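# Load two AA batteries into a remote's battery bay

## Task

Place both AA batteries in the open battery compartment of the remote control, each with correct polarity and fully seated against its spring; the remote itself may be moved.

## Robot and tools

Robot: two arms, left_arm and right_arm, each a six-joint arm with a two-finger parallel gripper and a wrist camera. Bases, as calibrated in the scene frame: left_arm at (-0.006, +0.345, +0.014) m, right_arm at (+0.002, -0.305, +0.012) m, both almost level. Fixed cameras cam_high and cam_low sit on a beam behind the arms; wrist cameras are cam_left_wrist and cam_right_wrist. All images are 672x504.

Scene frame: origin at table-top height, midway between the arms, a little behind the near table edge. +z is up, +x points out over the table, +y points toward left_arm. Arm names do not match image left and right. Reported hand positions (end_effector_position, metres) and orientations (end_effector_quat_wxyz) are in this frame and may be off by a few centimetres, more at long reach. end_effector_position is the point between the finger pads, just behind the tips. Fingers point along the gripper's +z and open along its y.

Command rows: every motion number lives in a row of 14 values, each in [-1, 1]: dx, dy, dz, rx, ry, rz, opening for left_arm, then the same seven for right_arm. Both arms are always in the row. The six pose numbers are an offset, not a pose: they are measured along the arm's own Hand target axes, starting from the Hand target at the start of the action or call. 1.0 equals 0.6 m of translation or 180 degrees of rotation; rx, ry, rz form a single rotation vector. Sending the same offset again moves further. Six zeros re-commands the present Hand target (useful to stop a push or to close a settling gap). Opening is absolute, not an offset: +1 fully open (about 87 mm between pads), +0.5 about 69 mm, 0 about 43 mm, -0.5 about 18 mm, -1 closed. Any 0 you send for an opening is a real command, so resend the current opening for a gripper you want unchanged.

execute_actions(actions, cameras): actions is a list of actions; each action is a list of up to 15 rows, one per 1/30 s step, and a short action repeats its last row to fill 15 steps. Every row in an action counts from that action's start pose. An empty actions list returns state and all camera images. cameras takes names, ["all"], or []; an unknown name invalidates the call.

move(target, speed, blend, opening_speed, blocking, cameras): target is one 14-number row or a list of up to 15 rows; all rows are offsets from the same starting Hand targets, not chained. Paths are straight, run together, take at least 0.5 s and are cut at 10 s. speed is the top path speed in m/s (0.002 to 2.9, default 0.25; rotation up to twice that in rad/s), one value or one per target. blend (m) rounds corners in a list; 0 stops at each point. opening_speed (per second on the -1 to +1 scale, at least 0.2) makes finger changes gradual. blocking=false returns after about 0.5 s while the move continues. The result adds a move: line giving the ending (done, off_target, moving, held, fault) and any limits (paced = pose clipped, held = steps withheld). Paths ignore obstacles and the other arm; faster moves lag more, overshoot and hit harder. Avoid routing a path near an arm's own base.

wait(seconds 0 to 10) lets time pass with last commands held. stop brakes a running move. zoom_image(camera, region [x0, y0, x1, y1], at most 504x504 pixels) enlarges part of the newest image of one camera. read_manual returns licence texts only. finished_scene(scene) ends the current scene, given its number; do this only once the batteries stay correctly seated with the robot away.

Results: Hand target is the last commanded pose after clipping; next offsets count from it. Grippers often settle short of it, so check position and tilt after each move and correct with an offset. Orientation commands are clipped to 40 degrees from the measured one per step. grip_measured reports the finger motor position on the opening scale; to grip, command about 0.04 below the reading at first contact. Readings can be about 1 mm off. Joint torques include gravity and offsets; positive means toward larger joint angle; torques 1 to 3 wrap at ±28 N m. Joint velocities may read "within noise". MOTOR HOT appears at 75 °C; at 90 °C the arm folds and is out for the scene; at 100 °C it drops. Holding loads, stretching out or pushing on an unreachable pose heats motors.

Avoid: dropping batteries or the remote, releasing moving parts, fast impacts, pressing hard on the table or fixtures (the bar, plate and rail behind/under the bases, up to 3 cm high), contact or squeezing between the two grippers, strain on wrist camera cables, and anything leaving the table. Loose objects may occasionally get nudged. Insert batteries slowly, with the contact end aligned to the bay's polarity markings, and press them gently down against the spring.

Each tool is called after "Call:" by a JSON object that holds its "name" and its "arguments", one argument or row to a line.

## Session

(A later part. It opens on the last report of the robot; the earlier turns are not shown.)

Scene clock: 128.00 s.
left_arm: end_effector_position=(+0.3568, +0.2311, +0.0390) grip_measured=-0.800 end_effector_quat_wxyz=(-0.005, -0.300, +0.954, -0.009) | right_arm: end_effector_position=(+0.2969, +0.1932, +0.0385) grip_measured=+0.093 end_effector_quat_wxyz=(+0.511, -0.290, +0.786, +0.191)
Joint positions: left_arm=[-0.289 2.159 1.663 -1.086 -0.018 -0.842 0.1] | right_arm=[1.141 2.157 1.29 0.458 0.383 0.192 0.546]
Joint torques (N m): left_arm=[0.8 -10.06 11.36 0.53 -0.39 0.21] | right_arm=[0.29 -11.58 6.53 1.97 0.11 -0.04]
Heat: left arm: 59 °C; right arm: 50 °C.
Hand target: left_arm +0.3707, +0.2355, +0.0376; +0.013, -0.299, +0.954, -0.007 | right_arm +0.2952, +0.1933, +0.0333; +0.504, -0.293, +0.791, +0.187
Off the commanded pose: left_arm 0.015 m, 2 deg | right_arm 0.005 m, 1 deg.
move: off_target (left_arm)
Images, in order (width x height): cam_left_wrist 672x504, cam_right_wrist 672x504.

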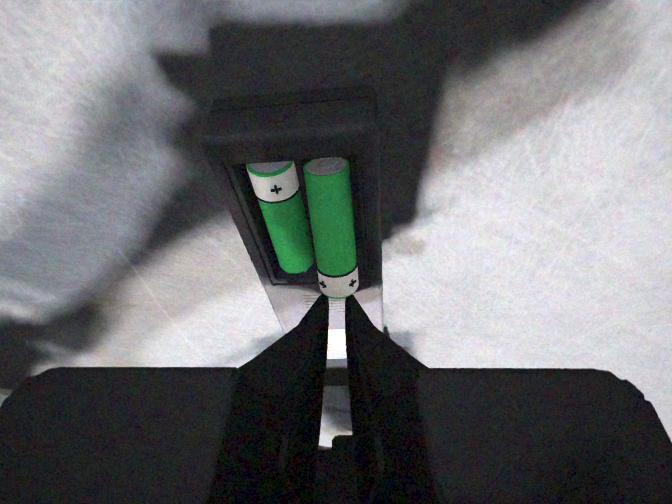

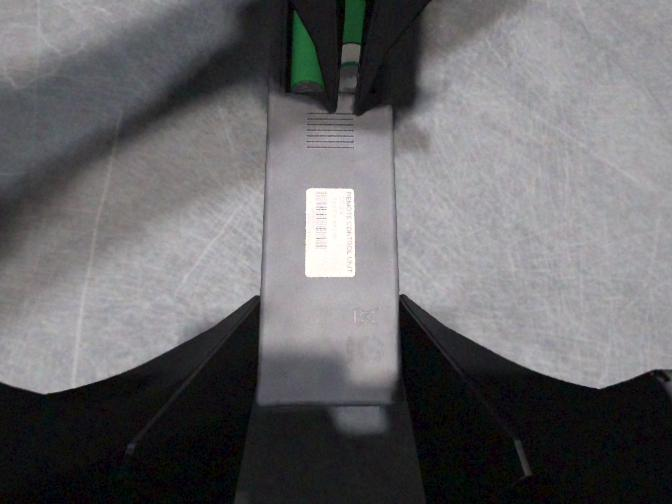

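Call:
{"name": "move", "arguments": {
  "target": [
    [0.014,0.0,0.03,0,0,0,-0.8,0,0,0,0,0,0,0]
  ],
  "speed": 0.06,
  "cameras": ["cam_left_wrist","cam_right_wrist"]
}}

Call:
{"name": "zoom_image", "arguments": {
  "camera": "cam_left_wrist",
  "region": [236, 120, 436, 330]
}}

Call:
{"name": "zoom_image", "arguments": {
  "camera": "cam_right_wrist",
  "region": [240, 0, 420, 120]
}}

Scene clock: 129.20 s.
left_arm: end_effector_position=(+0.3535, +0.2287, +0.0341) grip_measured=-0.800 end_effector_quat_wxyz=(-0.009, -0.298, +0.955, -0.012) | right_arm: end_effector_position=(+0.2969, +0.1932, +0.0385) grip_measured=+0.093 end_effector_quat_wxyz=(+0.511, -0.290, +0.786, +0.191)
Joint positions: left_arm=[-0.293 2.159 1.641 -1.069 -0.01 -0.842 0.1] | right_arm=[1.141 2.157 1.29 0.458 0.383 0.192 0.546]
Joint torques (N m): left_arm=[0.01 -9.92 6.16 1.15 -0.46 0.03] | right_arm=[0.29 -11.58 6.53 1.97 0.11 -0.04]
Heat: left arm: 59 °C; right arm: 50 °C.
Hand target: left_arm +0.3643, +0.2305, +0.0195; +0.013, -0.299, +0.954, -0.007 | right_arm +0.2952, +0.1933, +0.0333; +0.504, -0.293, +0.791, +0.187
Off the commanded pose: left_arm 0.018 m, 3 deg | right_arm 0.005 m, 1 deg.
move: off_target (left_arm)
Images, in order (width x height): cam_left_wrist 672x504, cam_right_wrist 672x504.

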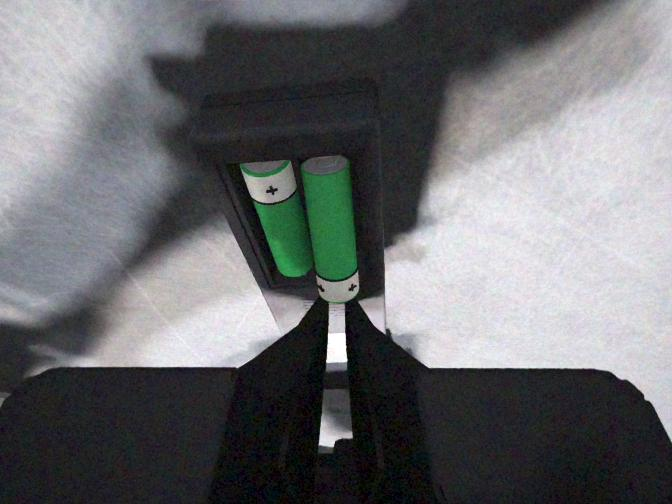

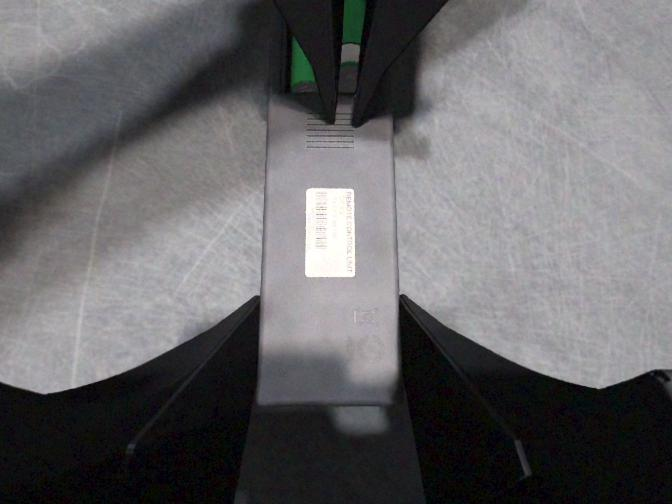

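Scaled by 2.400 from the camera's 672x504 image, which has a finer 960x720 frame.

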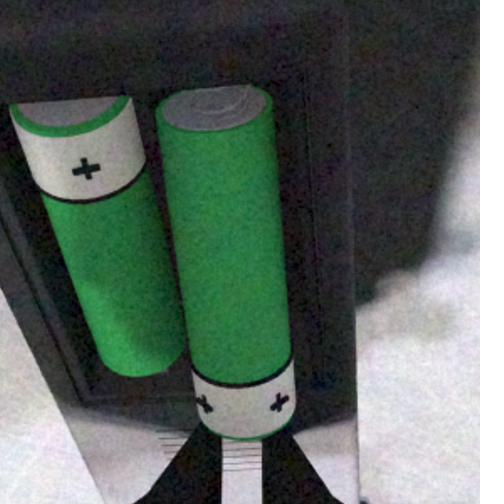

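Scaled by 2.800 from the camera's 672x504 image, which has a finer 960x720 frame.

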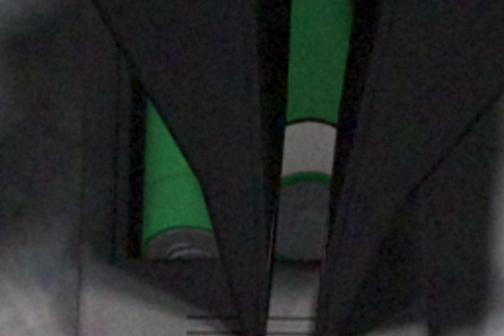

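Call:
{"name": "move", "arguments": {
  "target": [
    [-0.018,0.0,-0.03,0,0,0,-0.8,0,0,0,0,0,0,0],
    [-0.018,0.0,0.0,0,0,0,-0.8,0,0,0,0,0,0,0]
  ],
  "speed": 0.06,
  "cameras": ["cam_left_wrist","cam_right_wrist"]
}}

Call:
{"name": "zoom_image", "arguments": {
  "camera": "cam_right_wrist",
  "region": [240, 0, 420, 120]
}}

Scene clock: 130.83 s.
left_arm: end_effector_position=(+0.3563, +0.2301, +0.0365) grip_measured=-0.800 end_effector_quat_wxyz=(-0.015, -0.298, +0.954, -0.013) | right_arm: end_effector_position=(+0.2969, +0.1932, +0.0385) grip_measured=+0.093 end_effector_quat_wxyz=(+0.511, -0.290, +0.786, +0.191)
Joint positions: left_arm=[-0.284 2.175 1.674 -1.095 -0.001 -0.835 0.1] | right_arm=[1.141 2.157 1.29 0.458 0.383 0.192 0.546]
Joint torques (N m): left_arm=[0.87 -9.13 7.34 1.19 -0.54 0.2] | right_arm=[0.28 -11.59 6.53 1.97 0.11 -0.04]
Heat: left arm: 59 °C; right arm: 50 °C.
Hand target: left_arm +0.3731, +0.2367, +0.0196; +0.013, -0.299, +0.954, -0.007 | right_arm +0.2952, +0.1933, +0.0333; +0.504, -0.293, +0.791, +0.187
Off the commanded pose: left_arm 0.025 m, 3 deg | right_arm 0.005 m, 1 deg.
move: off_target (left_arm)
Images, in order (width x height): cam_left_wrist 672x504, cam_right_wrist 672x504.

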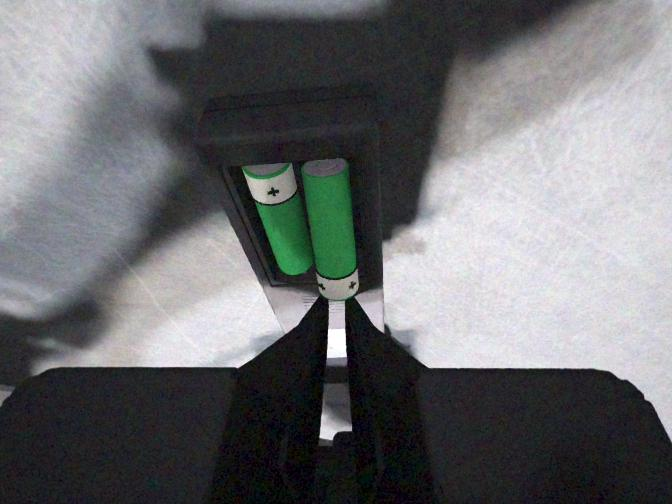

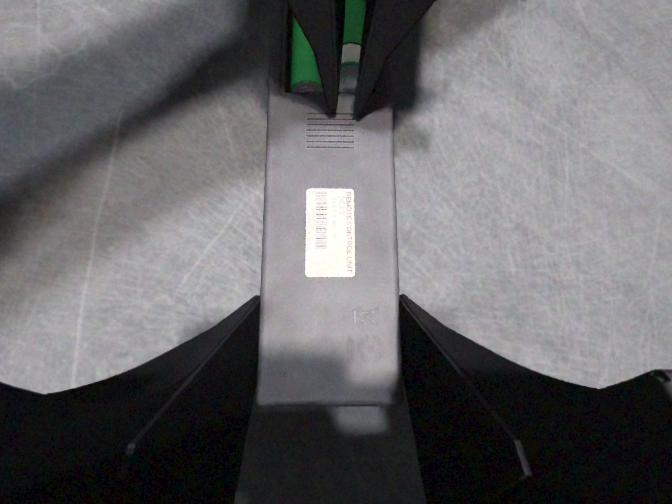

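Scaled by 2.800 from the camera's 672x504 image, which has a finer 960x720 frame.

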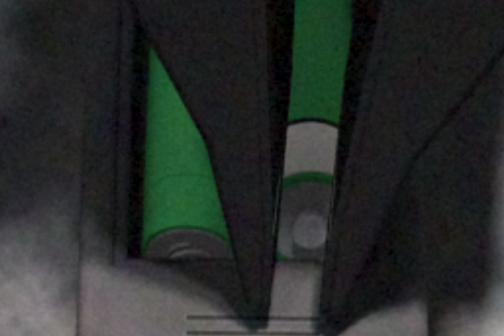

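Call:
{"name": "move", "arguments": {
  "target": [
    [0,0.0,-0.05,0,0,0,-0.8,0,0,0,0,0,0,0]
  ],
  "speed": 0.08,
  "cameras": ["cam_left_wrist","cam_right_wrist"]
}}

Call:
{"name": "zoom_image", "arguments": {
  "camera": "cam_left_wrist",
  "region": [236, 120, 436, 330]
}}

Call:
{"name": "zoom_image", "arguments": {
  "camera": "cam_right_wrist",
  "region": [240, 0, 420, 120]
}}

Scene clock: 132.10 s.
left_arm: end_effector_position=(+0.3640, +0.2366, +0.0434) grip_measured=-0.800 end_effector_quat_wxyz=(-0.002, -0.302, +0.953, -0.005) | right_arm: end_effector_position=(+0.2969, +0.1932, +0.0385) grip_measured=+0.093 end_effector_quat_wxyz=(+0.511, -0.290, +0.786, +0.191)
Joint positions: left_arm=[-0.277 2.175 1.708 -1.114 -0.028 -0.835 0.1] | right_arm=[1.141 2.157 1.29 0.458 0.384 0.192 0.546]
Joint torques (N m): left_arm=[0.02 -12.22 11.06 0.34 -0.33 0.14] | right_arm=[0.28 -11.58 6.53 1.97 0.11 -0.04]
Heat: left arm: 59 °C; right arm: 50 °C.
Hand target: left_arm +0.3723, +0.2368, +0.0496; +0.013, -0.299, +0.954, -0.007 | right_arm +0.2953, +0.1933, +0.0334; +0.504, -0.293, +0.791, +0.187
Off the commanded pose: left_arm 0.010 m, 2 deg | right_arm 0.005 m, 1 deg.
move: done
Images, in order (width x height): cam_left_wrist 672x504, cam_right_wrist 672x504.

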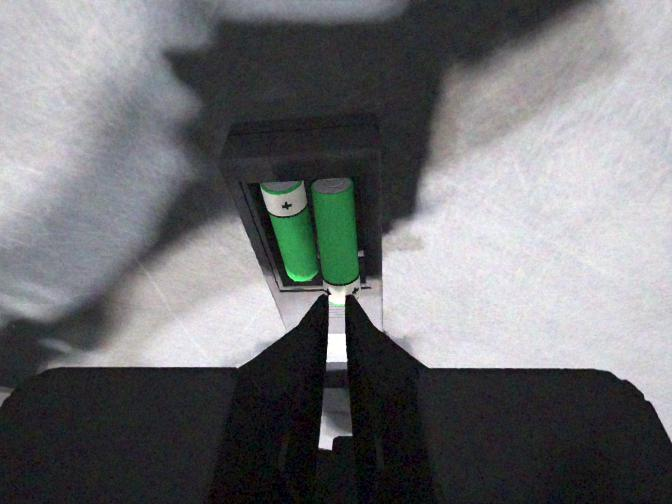

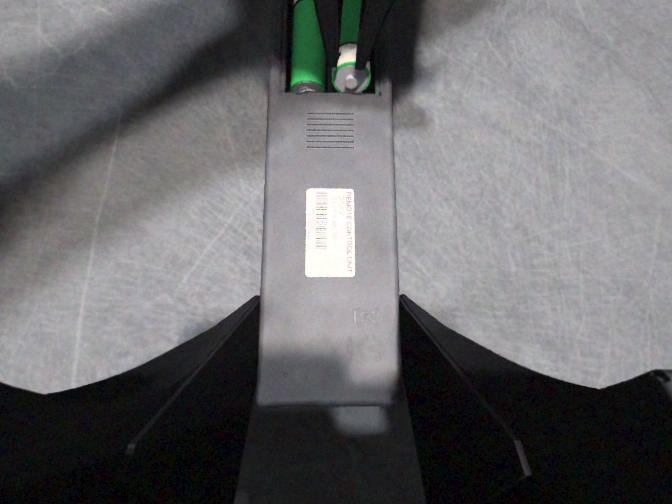

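Scaled by 2.400 from the camera's 672x504 image, which has a finer 960x720 frame.

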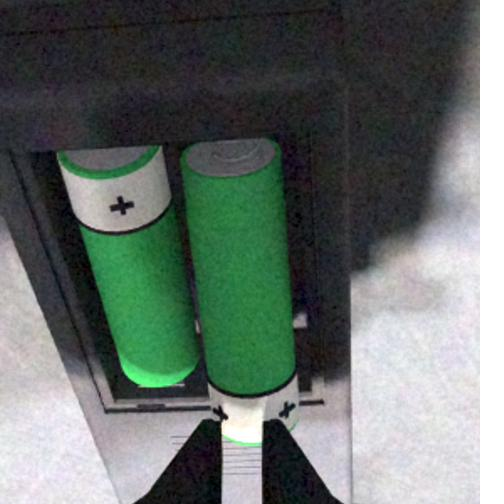

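Scaled by 2.800 from the camera's 672x504 image, which has a finer 960x720 frame.

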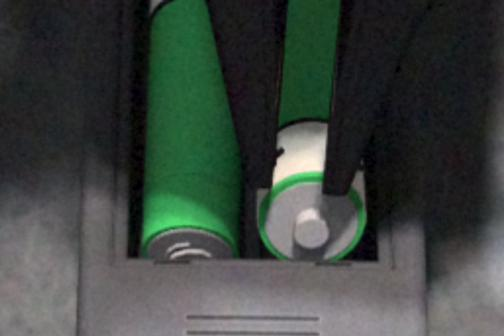

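Call:
{"name": "move", "arguments": {
  "target": [
    [0.02,-0.001,0.02,0,0,0,-0.8,0,0,0,0,0,0,0]
  ],
  "speed": 0.06,
  "cameras": ["cam_left_wrist","cam_right_wrist"]
}}

Call:
{"name": "zoom_image", "arguments": {
  "camera": "cam_right_wrist",
  "region": [240, 0, 420, 120]
}}

Scene clock: 133.23 s.
left_arm: end_effector_position=(+0.3654, +0.2350, +0.0414) grip_measured=-0.799 end_effector_quat_wxyz=(+0.007, -0.302, +0.953, -0.007) | right_arm: end_effector_position=(+0.2969, +0.1932, +0.0385) grip_measured=+0.093 end_effector_quat_wxyz=(+0.511, -0.290, +0.786, +0.191)
Joint positions: left_arm=[-0.282 2.167 1.689 -1.086 -0.033 -0.838 0.1] | right_arm=[1.141 2.157 1.29 0.458 0.384 0.192 0.546]
Joint torques (N m): left_arm=[-1.31 -12.89 5.37 0.72 -0.25 -0.09] | right_arm=[0.28 -11.59 6.53 1.97 0.11 -0.04]
Heat: left arm: 59 °C; right arm: 50 °C.
Hand target: left_arm +0.3631, +0.2294, +0.0375; +0.013, -0.299, +0.954, -0.007 | right_arm +0.2953, +0.1933, +0.0334; +0.504, -0.293, +0.791, +0.187
Off the commanded pose: left_arm 0.007 m, 1 deg | right_arm 0.005 m, 1 deg.
move: done
Images, in order (width x height): cam_left_wrist 672x504, cam_right_wrist 672x504.

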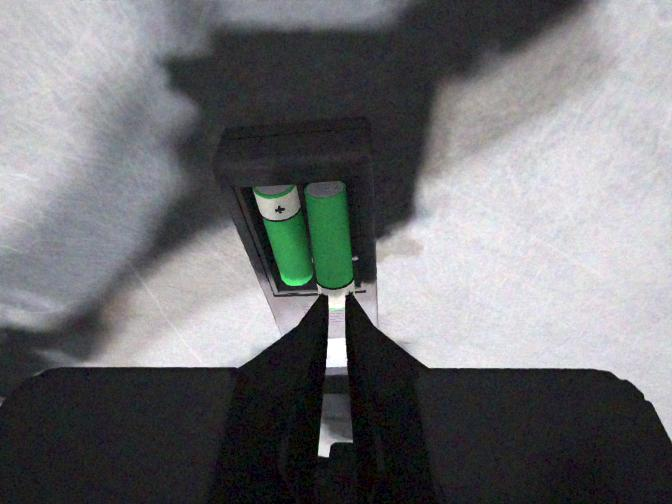

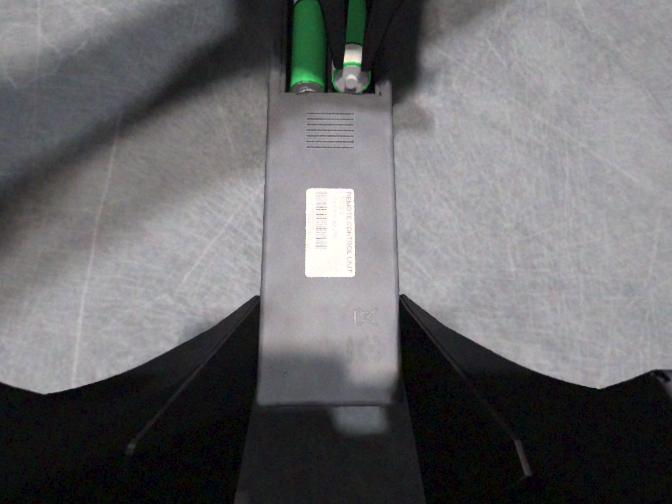

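Scaled by 2.800 from the camera's 672x504 image, which has a finer 960x720 frame.

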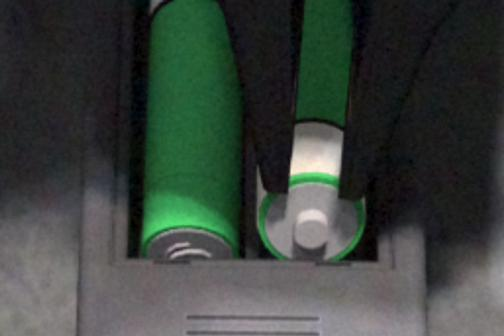

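Call:
{"name": "move", "arguments": {
  "target": [
    [-0.01,0.005,0.11,0,0,0,-0.8,0,0,0,0,0,0,0]
  ],
  "speed": 0.06,
  "cameras": ["cam_left_wrist","cam_right_wrist"]
}}

Call:
{"name": "zoom_image", "arguments": {
  "camera": "cam_right_wrist",
  "region": [240, 0, 420, 120]
}}

Scene clock: 134.80 s.
left_arm: end_effector_position=(+0.3664, +0.2349, +0.0265) grip_measured=-0.798 end_effector_quat_wxyz=(+0.018, -0.303, +0.952, -0.026) | right_arm: end_effector_position=(+0.2970, +0.1931, +0.0385) grip_measured=+0.093 end_effector_quat_wxyz=(+0.511, -0.290, +0.786, +0.191)
Joint positions: left_arm=[-0.271 2.148 1.598 -0.975 -0.012 -0.83 0.101] | right_arm=[1.141 2.157 1.29 0.458 0.384 0.192 0.546]
Joint torques (N m): left_arm=[-0.34 -2.82 1.33 1.93 -0.43 0.13] | right_arm=[0.28 -11.59 6.53 1.97 0.11 -0.04]
Heat: left arm: 59 °C; right arm: 50 °C.
Hand target: left_arm +0.3681, +0.2350, -0.0285; +0.013, -0.299, +0.954, -0.007 | right_arm +0.2953, +0.1933, +0.0334; +0.504, -0.293, +0.791, +0.187
Off the commanded pose: left_arm 0.055 m, 2 deg | right_arm 0.005 m, 1 deg.
move: off_target (left_arm)
Images, in order (width x height): cam_left_wrist 672x504, cam_right_wrist 672x504.

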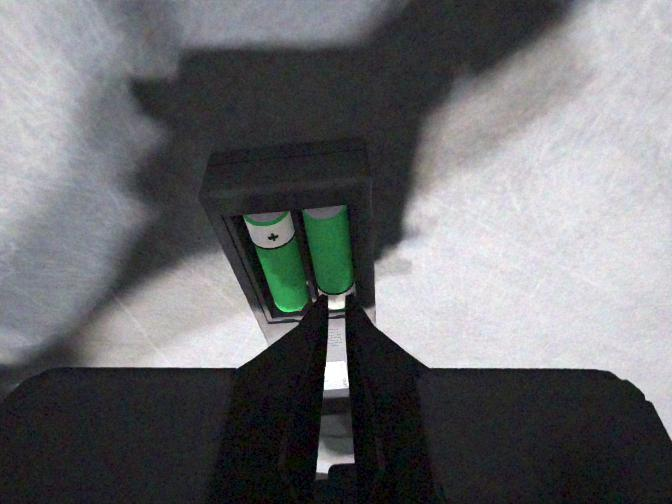

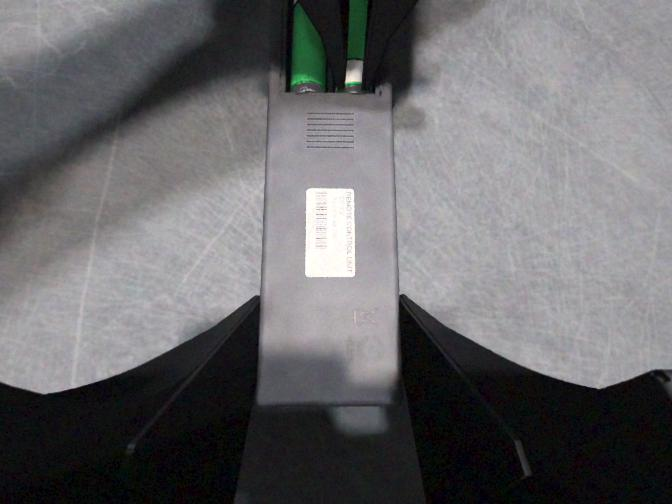

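Scaled by 2.800 from the camera's 672x504 image, which has a finer 960x720 frame.

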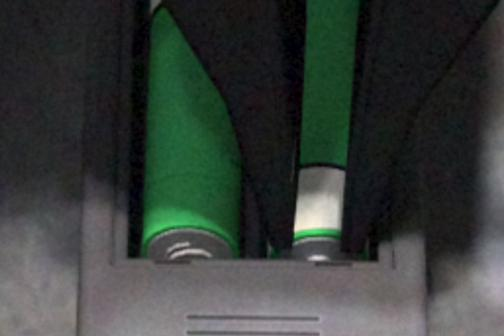

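Popped down. A bit more press, then lift.

Call:
{"name": "move", "arguments": {
  "target": [
    [0,0.0,0.05,0,0,0,-0.8,0,0,0,0,0,0,0]
  ],
  "speed": 0.06
}}

Call:
{"name": "move", "arguments": {
  "target": [
    [0,0.0,-0.26,0,0,0,-0.8,0,0,0,0,0,0,0]
  ],
  "speed": 0.12,
  "cameras": ["cam_left_wrist","cam_right_wrist"]
}}

Call:
{"name": "zoom_image", "arguments": {
  "camera": "cam_left_wrist",
  "region": [236, 80, 436, 290]
}}

Call:
{"name": "zoom_image", "arguments": {
  "camera": "cam_right_wrist",
  "region": [240, 0, 420, 120]
}}

Scene clock: 135.93 s.
left_arm: end_effector_position=(+0.3642, +0.2355, +0.0220) grip_measured=-0.797 end_effector_quat_wxyz=(+0.020, -0.303, +0.952, -0.035) | right_arm: end_effector_position=(+0.2970, +0.1931, +0.0385) grip_measured=+0.093 end_effector_quat_wxyz=(+0.511, -0.290, +0.786, +0.191)
Joint positions: left_arm=[-0.264 2.135 1.557 -0.936 0.002 -0.824 0.101] | right_arm=[1.141 2.157 1.29 0.458 0.384 0.192 0.546]
Joint torques (N m): left_arm=[-0.65 1.65 -0.36 2.47 -0.58 0.07] | right_arm=[0.29 -11.58 6.54 1.97 0.11 -0.04]
Heat: left arm: 58 °C; right arm: 50 °C.
Hand target: left_arm +0.3690, +0.2349, -0.0585; +0.013, -0.299, +0.954, -0.007 | right_arm +0.2953, +0.1933, +0.0334; +0.504, -0.293, +0.791, +0.187
Off the commanded pose: left_arm 0.081 m, 3 deg | right_arm 0.005 m, 1 deg.
move: off_target (left_arm)

Scene clock: 137.93 s.
left_arm: end_effector_position=(+0.3615, +0.2391, +0.0871) grip_measured=-0.800 end_effector_quat_wxyz=(+0.000, -0.300, +0.954, -0.006) | right_arm: end_effector_position=(+0.2970, +0.1931, +0.0385) grip_measured=+0.093 end_effector_quat_wxyz=(+0.511, -0.290, +0.786, +0.191)
Joint positions: left_arm=[-0.277 2.133 1.818 -1.261 -0.029 -0.831 0.1] | right_arm=[1.141 2.157 1.29 0.458 0.384 0.192 0.546]
Joint torques (N m): left_arm=[-0.84 -12.96 11.17 0.16 -0.29 -0.03] | right_arm=[0.29 -11.59 6.54 1.97 0.11 -0.04]
Heat: left arm: 58 °C; right arm: 50 °C.
Hand target: left_arm +0.3647, +0.2358, +0.0976; +0.013, -0.299, +0.954, -0.007 | right_arm +0.2953, +0.1933, +0.0334; +0.504, -0.293, +0.791, +0.187
Off the commanded pose: left_arm 0.011 m, 1 deg | right_arm 0.005 m, 1 deg.
move: off_target (left_arm)
Images, in order (width x height): cam_left_wrist 672x504, cam_right_wrist 672x504.

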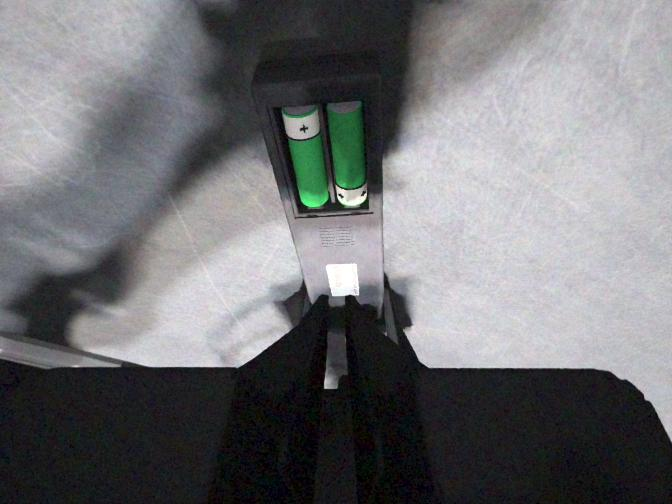

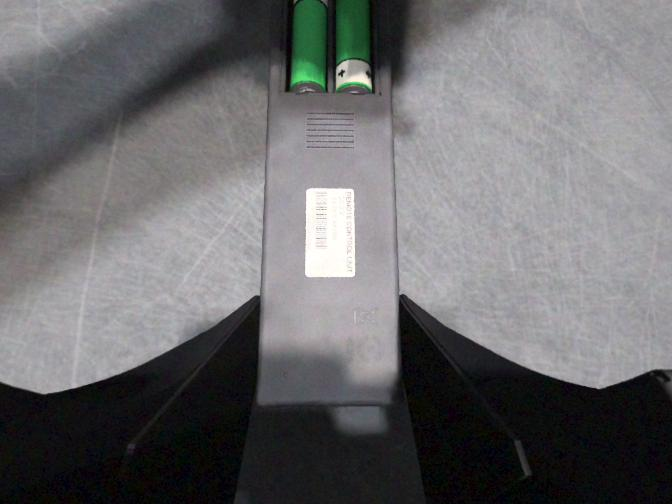

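Scaled by 2.400 from the camera's 672x504 image, which has a finer 960x720 frame.

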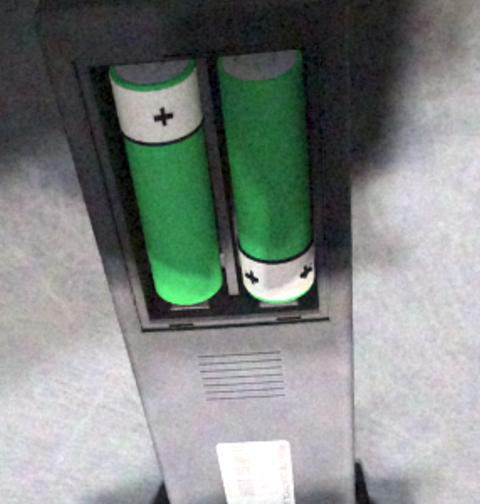

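Scaled by 2.800 from the camera's 672x504 image, which has a finer 960x720 frame.

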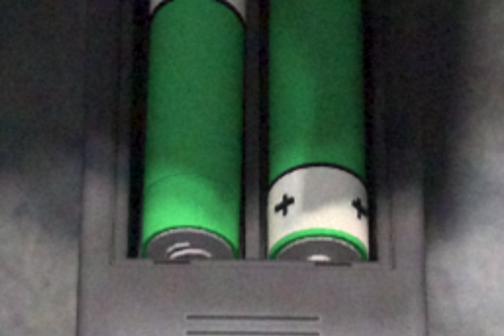

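Call:
{"name": "move", "arguments": {
  "target": [
    [0,0,0,0,0,0,-0.8,0,0,0,0,0,0,0.4],
    [0,0,-0.02,0,0,0,-0.8,0,0,-0.2,0,0,0,0.4]
  ],
  "speed": 0.1,
  "opening_speed": 0.6,
  "cameras": ["all"]
}}

Call:
{"name": "zoom_image", "arguments": {
  "camera": "cam_left_wrist",
  "region": [236, 80, 436, 290]
}}

Call:
{"name": "zoom_image", "arguments": {
  "camera": "cam_right_wrist",
  "region": [200, 0, 460, 200]
}}

Scene clock: 141.33 s.
left_arm: end_effector_position=(+0.3609, +0.2396, +0.0978) grip_measured=-0.800 end_effector_quat_wxyz=(-0.002, -0.301, +0.954, -0.005) | right_arm: end_effector_position=(+0.2138, +0.1234, +0.0694) grip_measured=+0.400 end_effector_quat_wxyz=(+0.495, -0.305, +0.794, +0.178)
Joint positions: left_arm=[-0.277 2.133 1.86 -1.308 -0.029 -0.832 0.1] | right_arm=[1.27 1.786 0.921 0.38 0.49 0.248 0.7]
Joint torques (N m): left_arm=[-0.92 -13.18 11.38 0.18 -0.28 -0.04] | right_arm=[0.35 -12.85 5.01 2.09 0.27 0.02]
Heat: left arm: 58 °C; right arm: 51 °C.
Hand target: left_arm +0.3644, +0.2358, +0.1096; +0.013, -0.299, +0.954, -0.007 | right_arm +0.2128, +0.1222, +0.0841; +0.504, -0.293, +0.791, +0.187
Off the commanded pose: left_arm 0.013 m, 2 deg | right_arm 0.015 m, 2 deg.
move: off_target (left_arm, right_arm)

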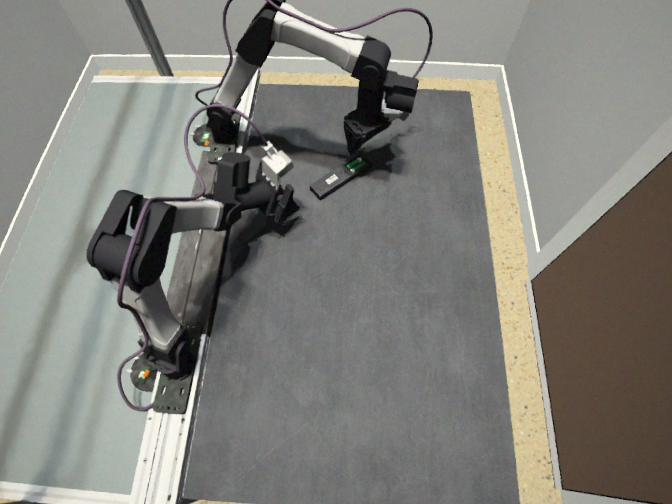

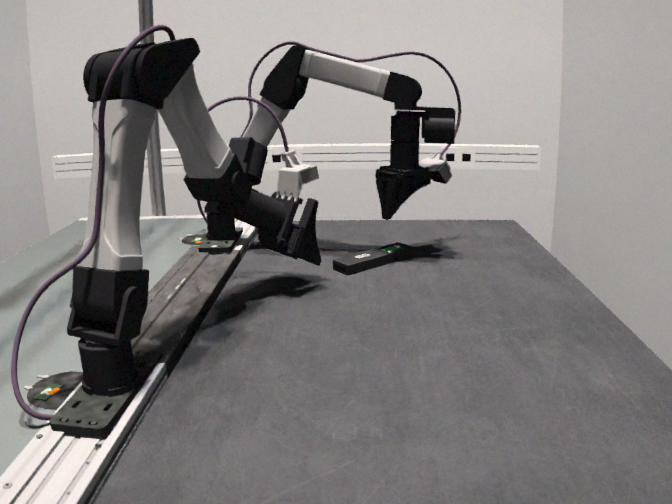

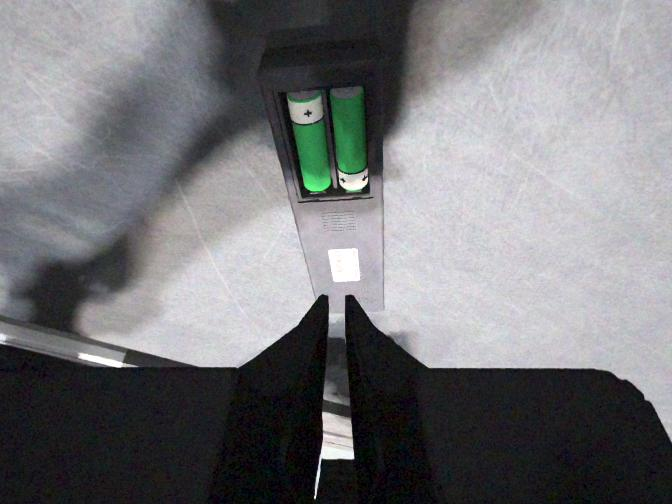

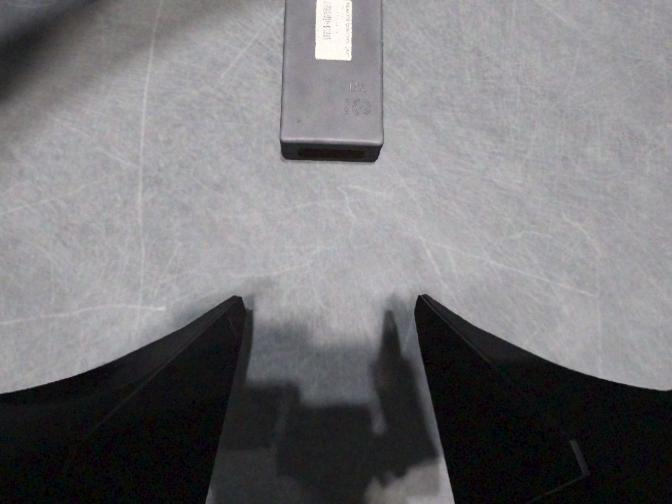

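Scaled by 2.400 from the camera's 672x504 image, which has a finer 960x720 frame.

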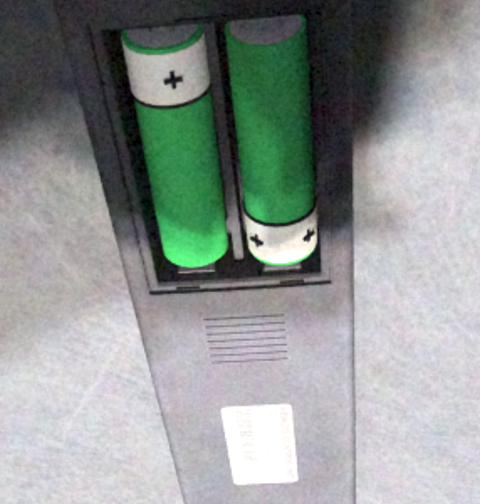

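Scaled by 1.938 from the camera's 672x504 image, which has a finer 960x720 frame.

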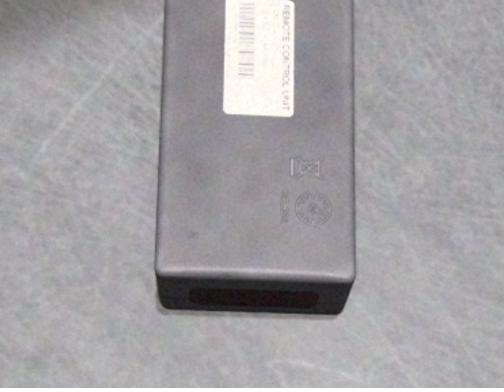

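Call:
{"name": "zoom_image", "arguments": {
  "camera": "cam_low",
  "region": [320, 220, 440, 290]
}}

Scaled by 4.200 from the camera's 672x504 image, which has a finer 960x720 frame.

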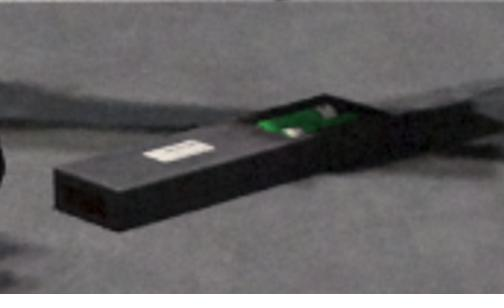

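Call:
{"name": "finished_scene", "arguments": {
  "scene": 2
}}

The scene is finished: the task was done.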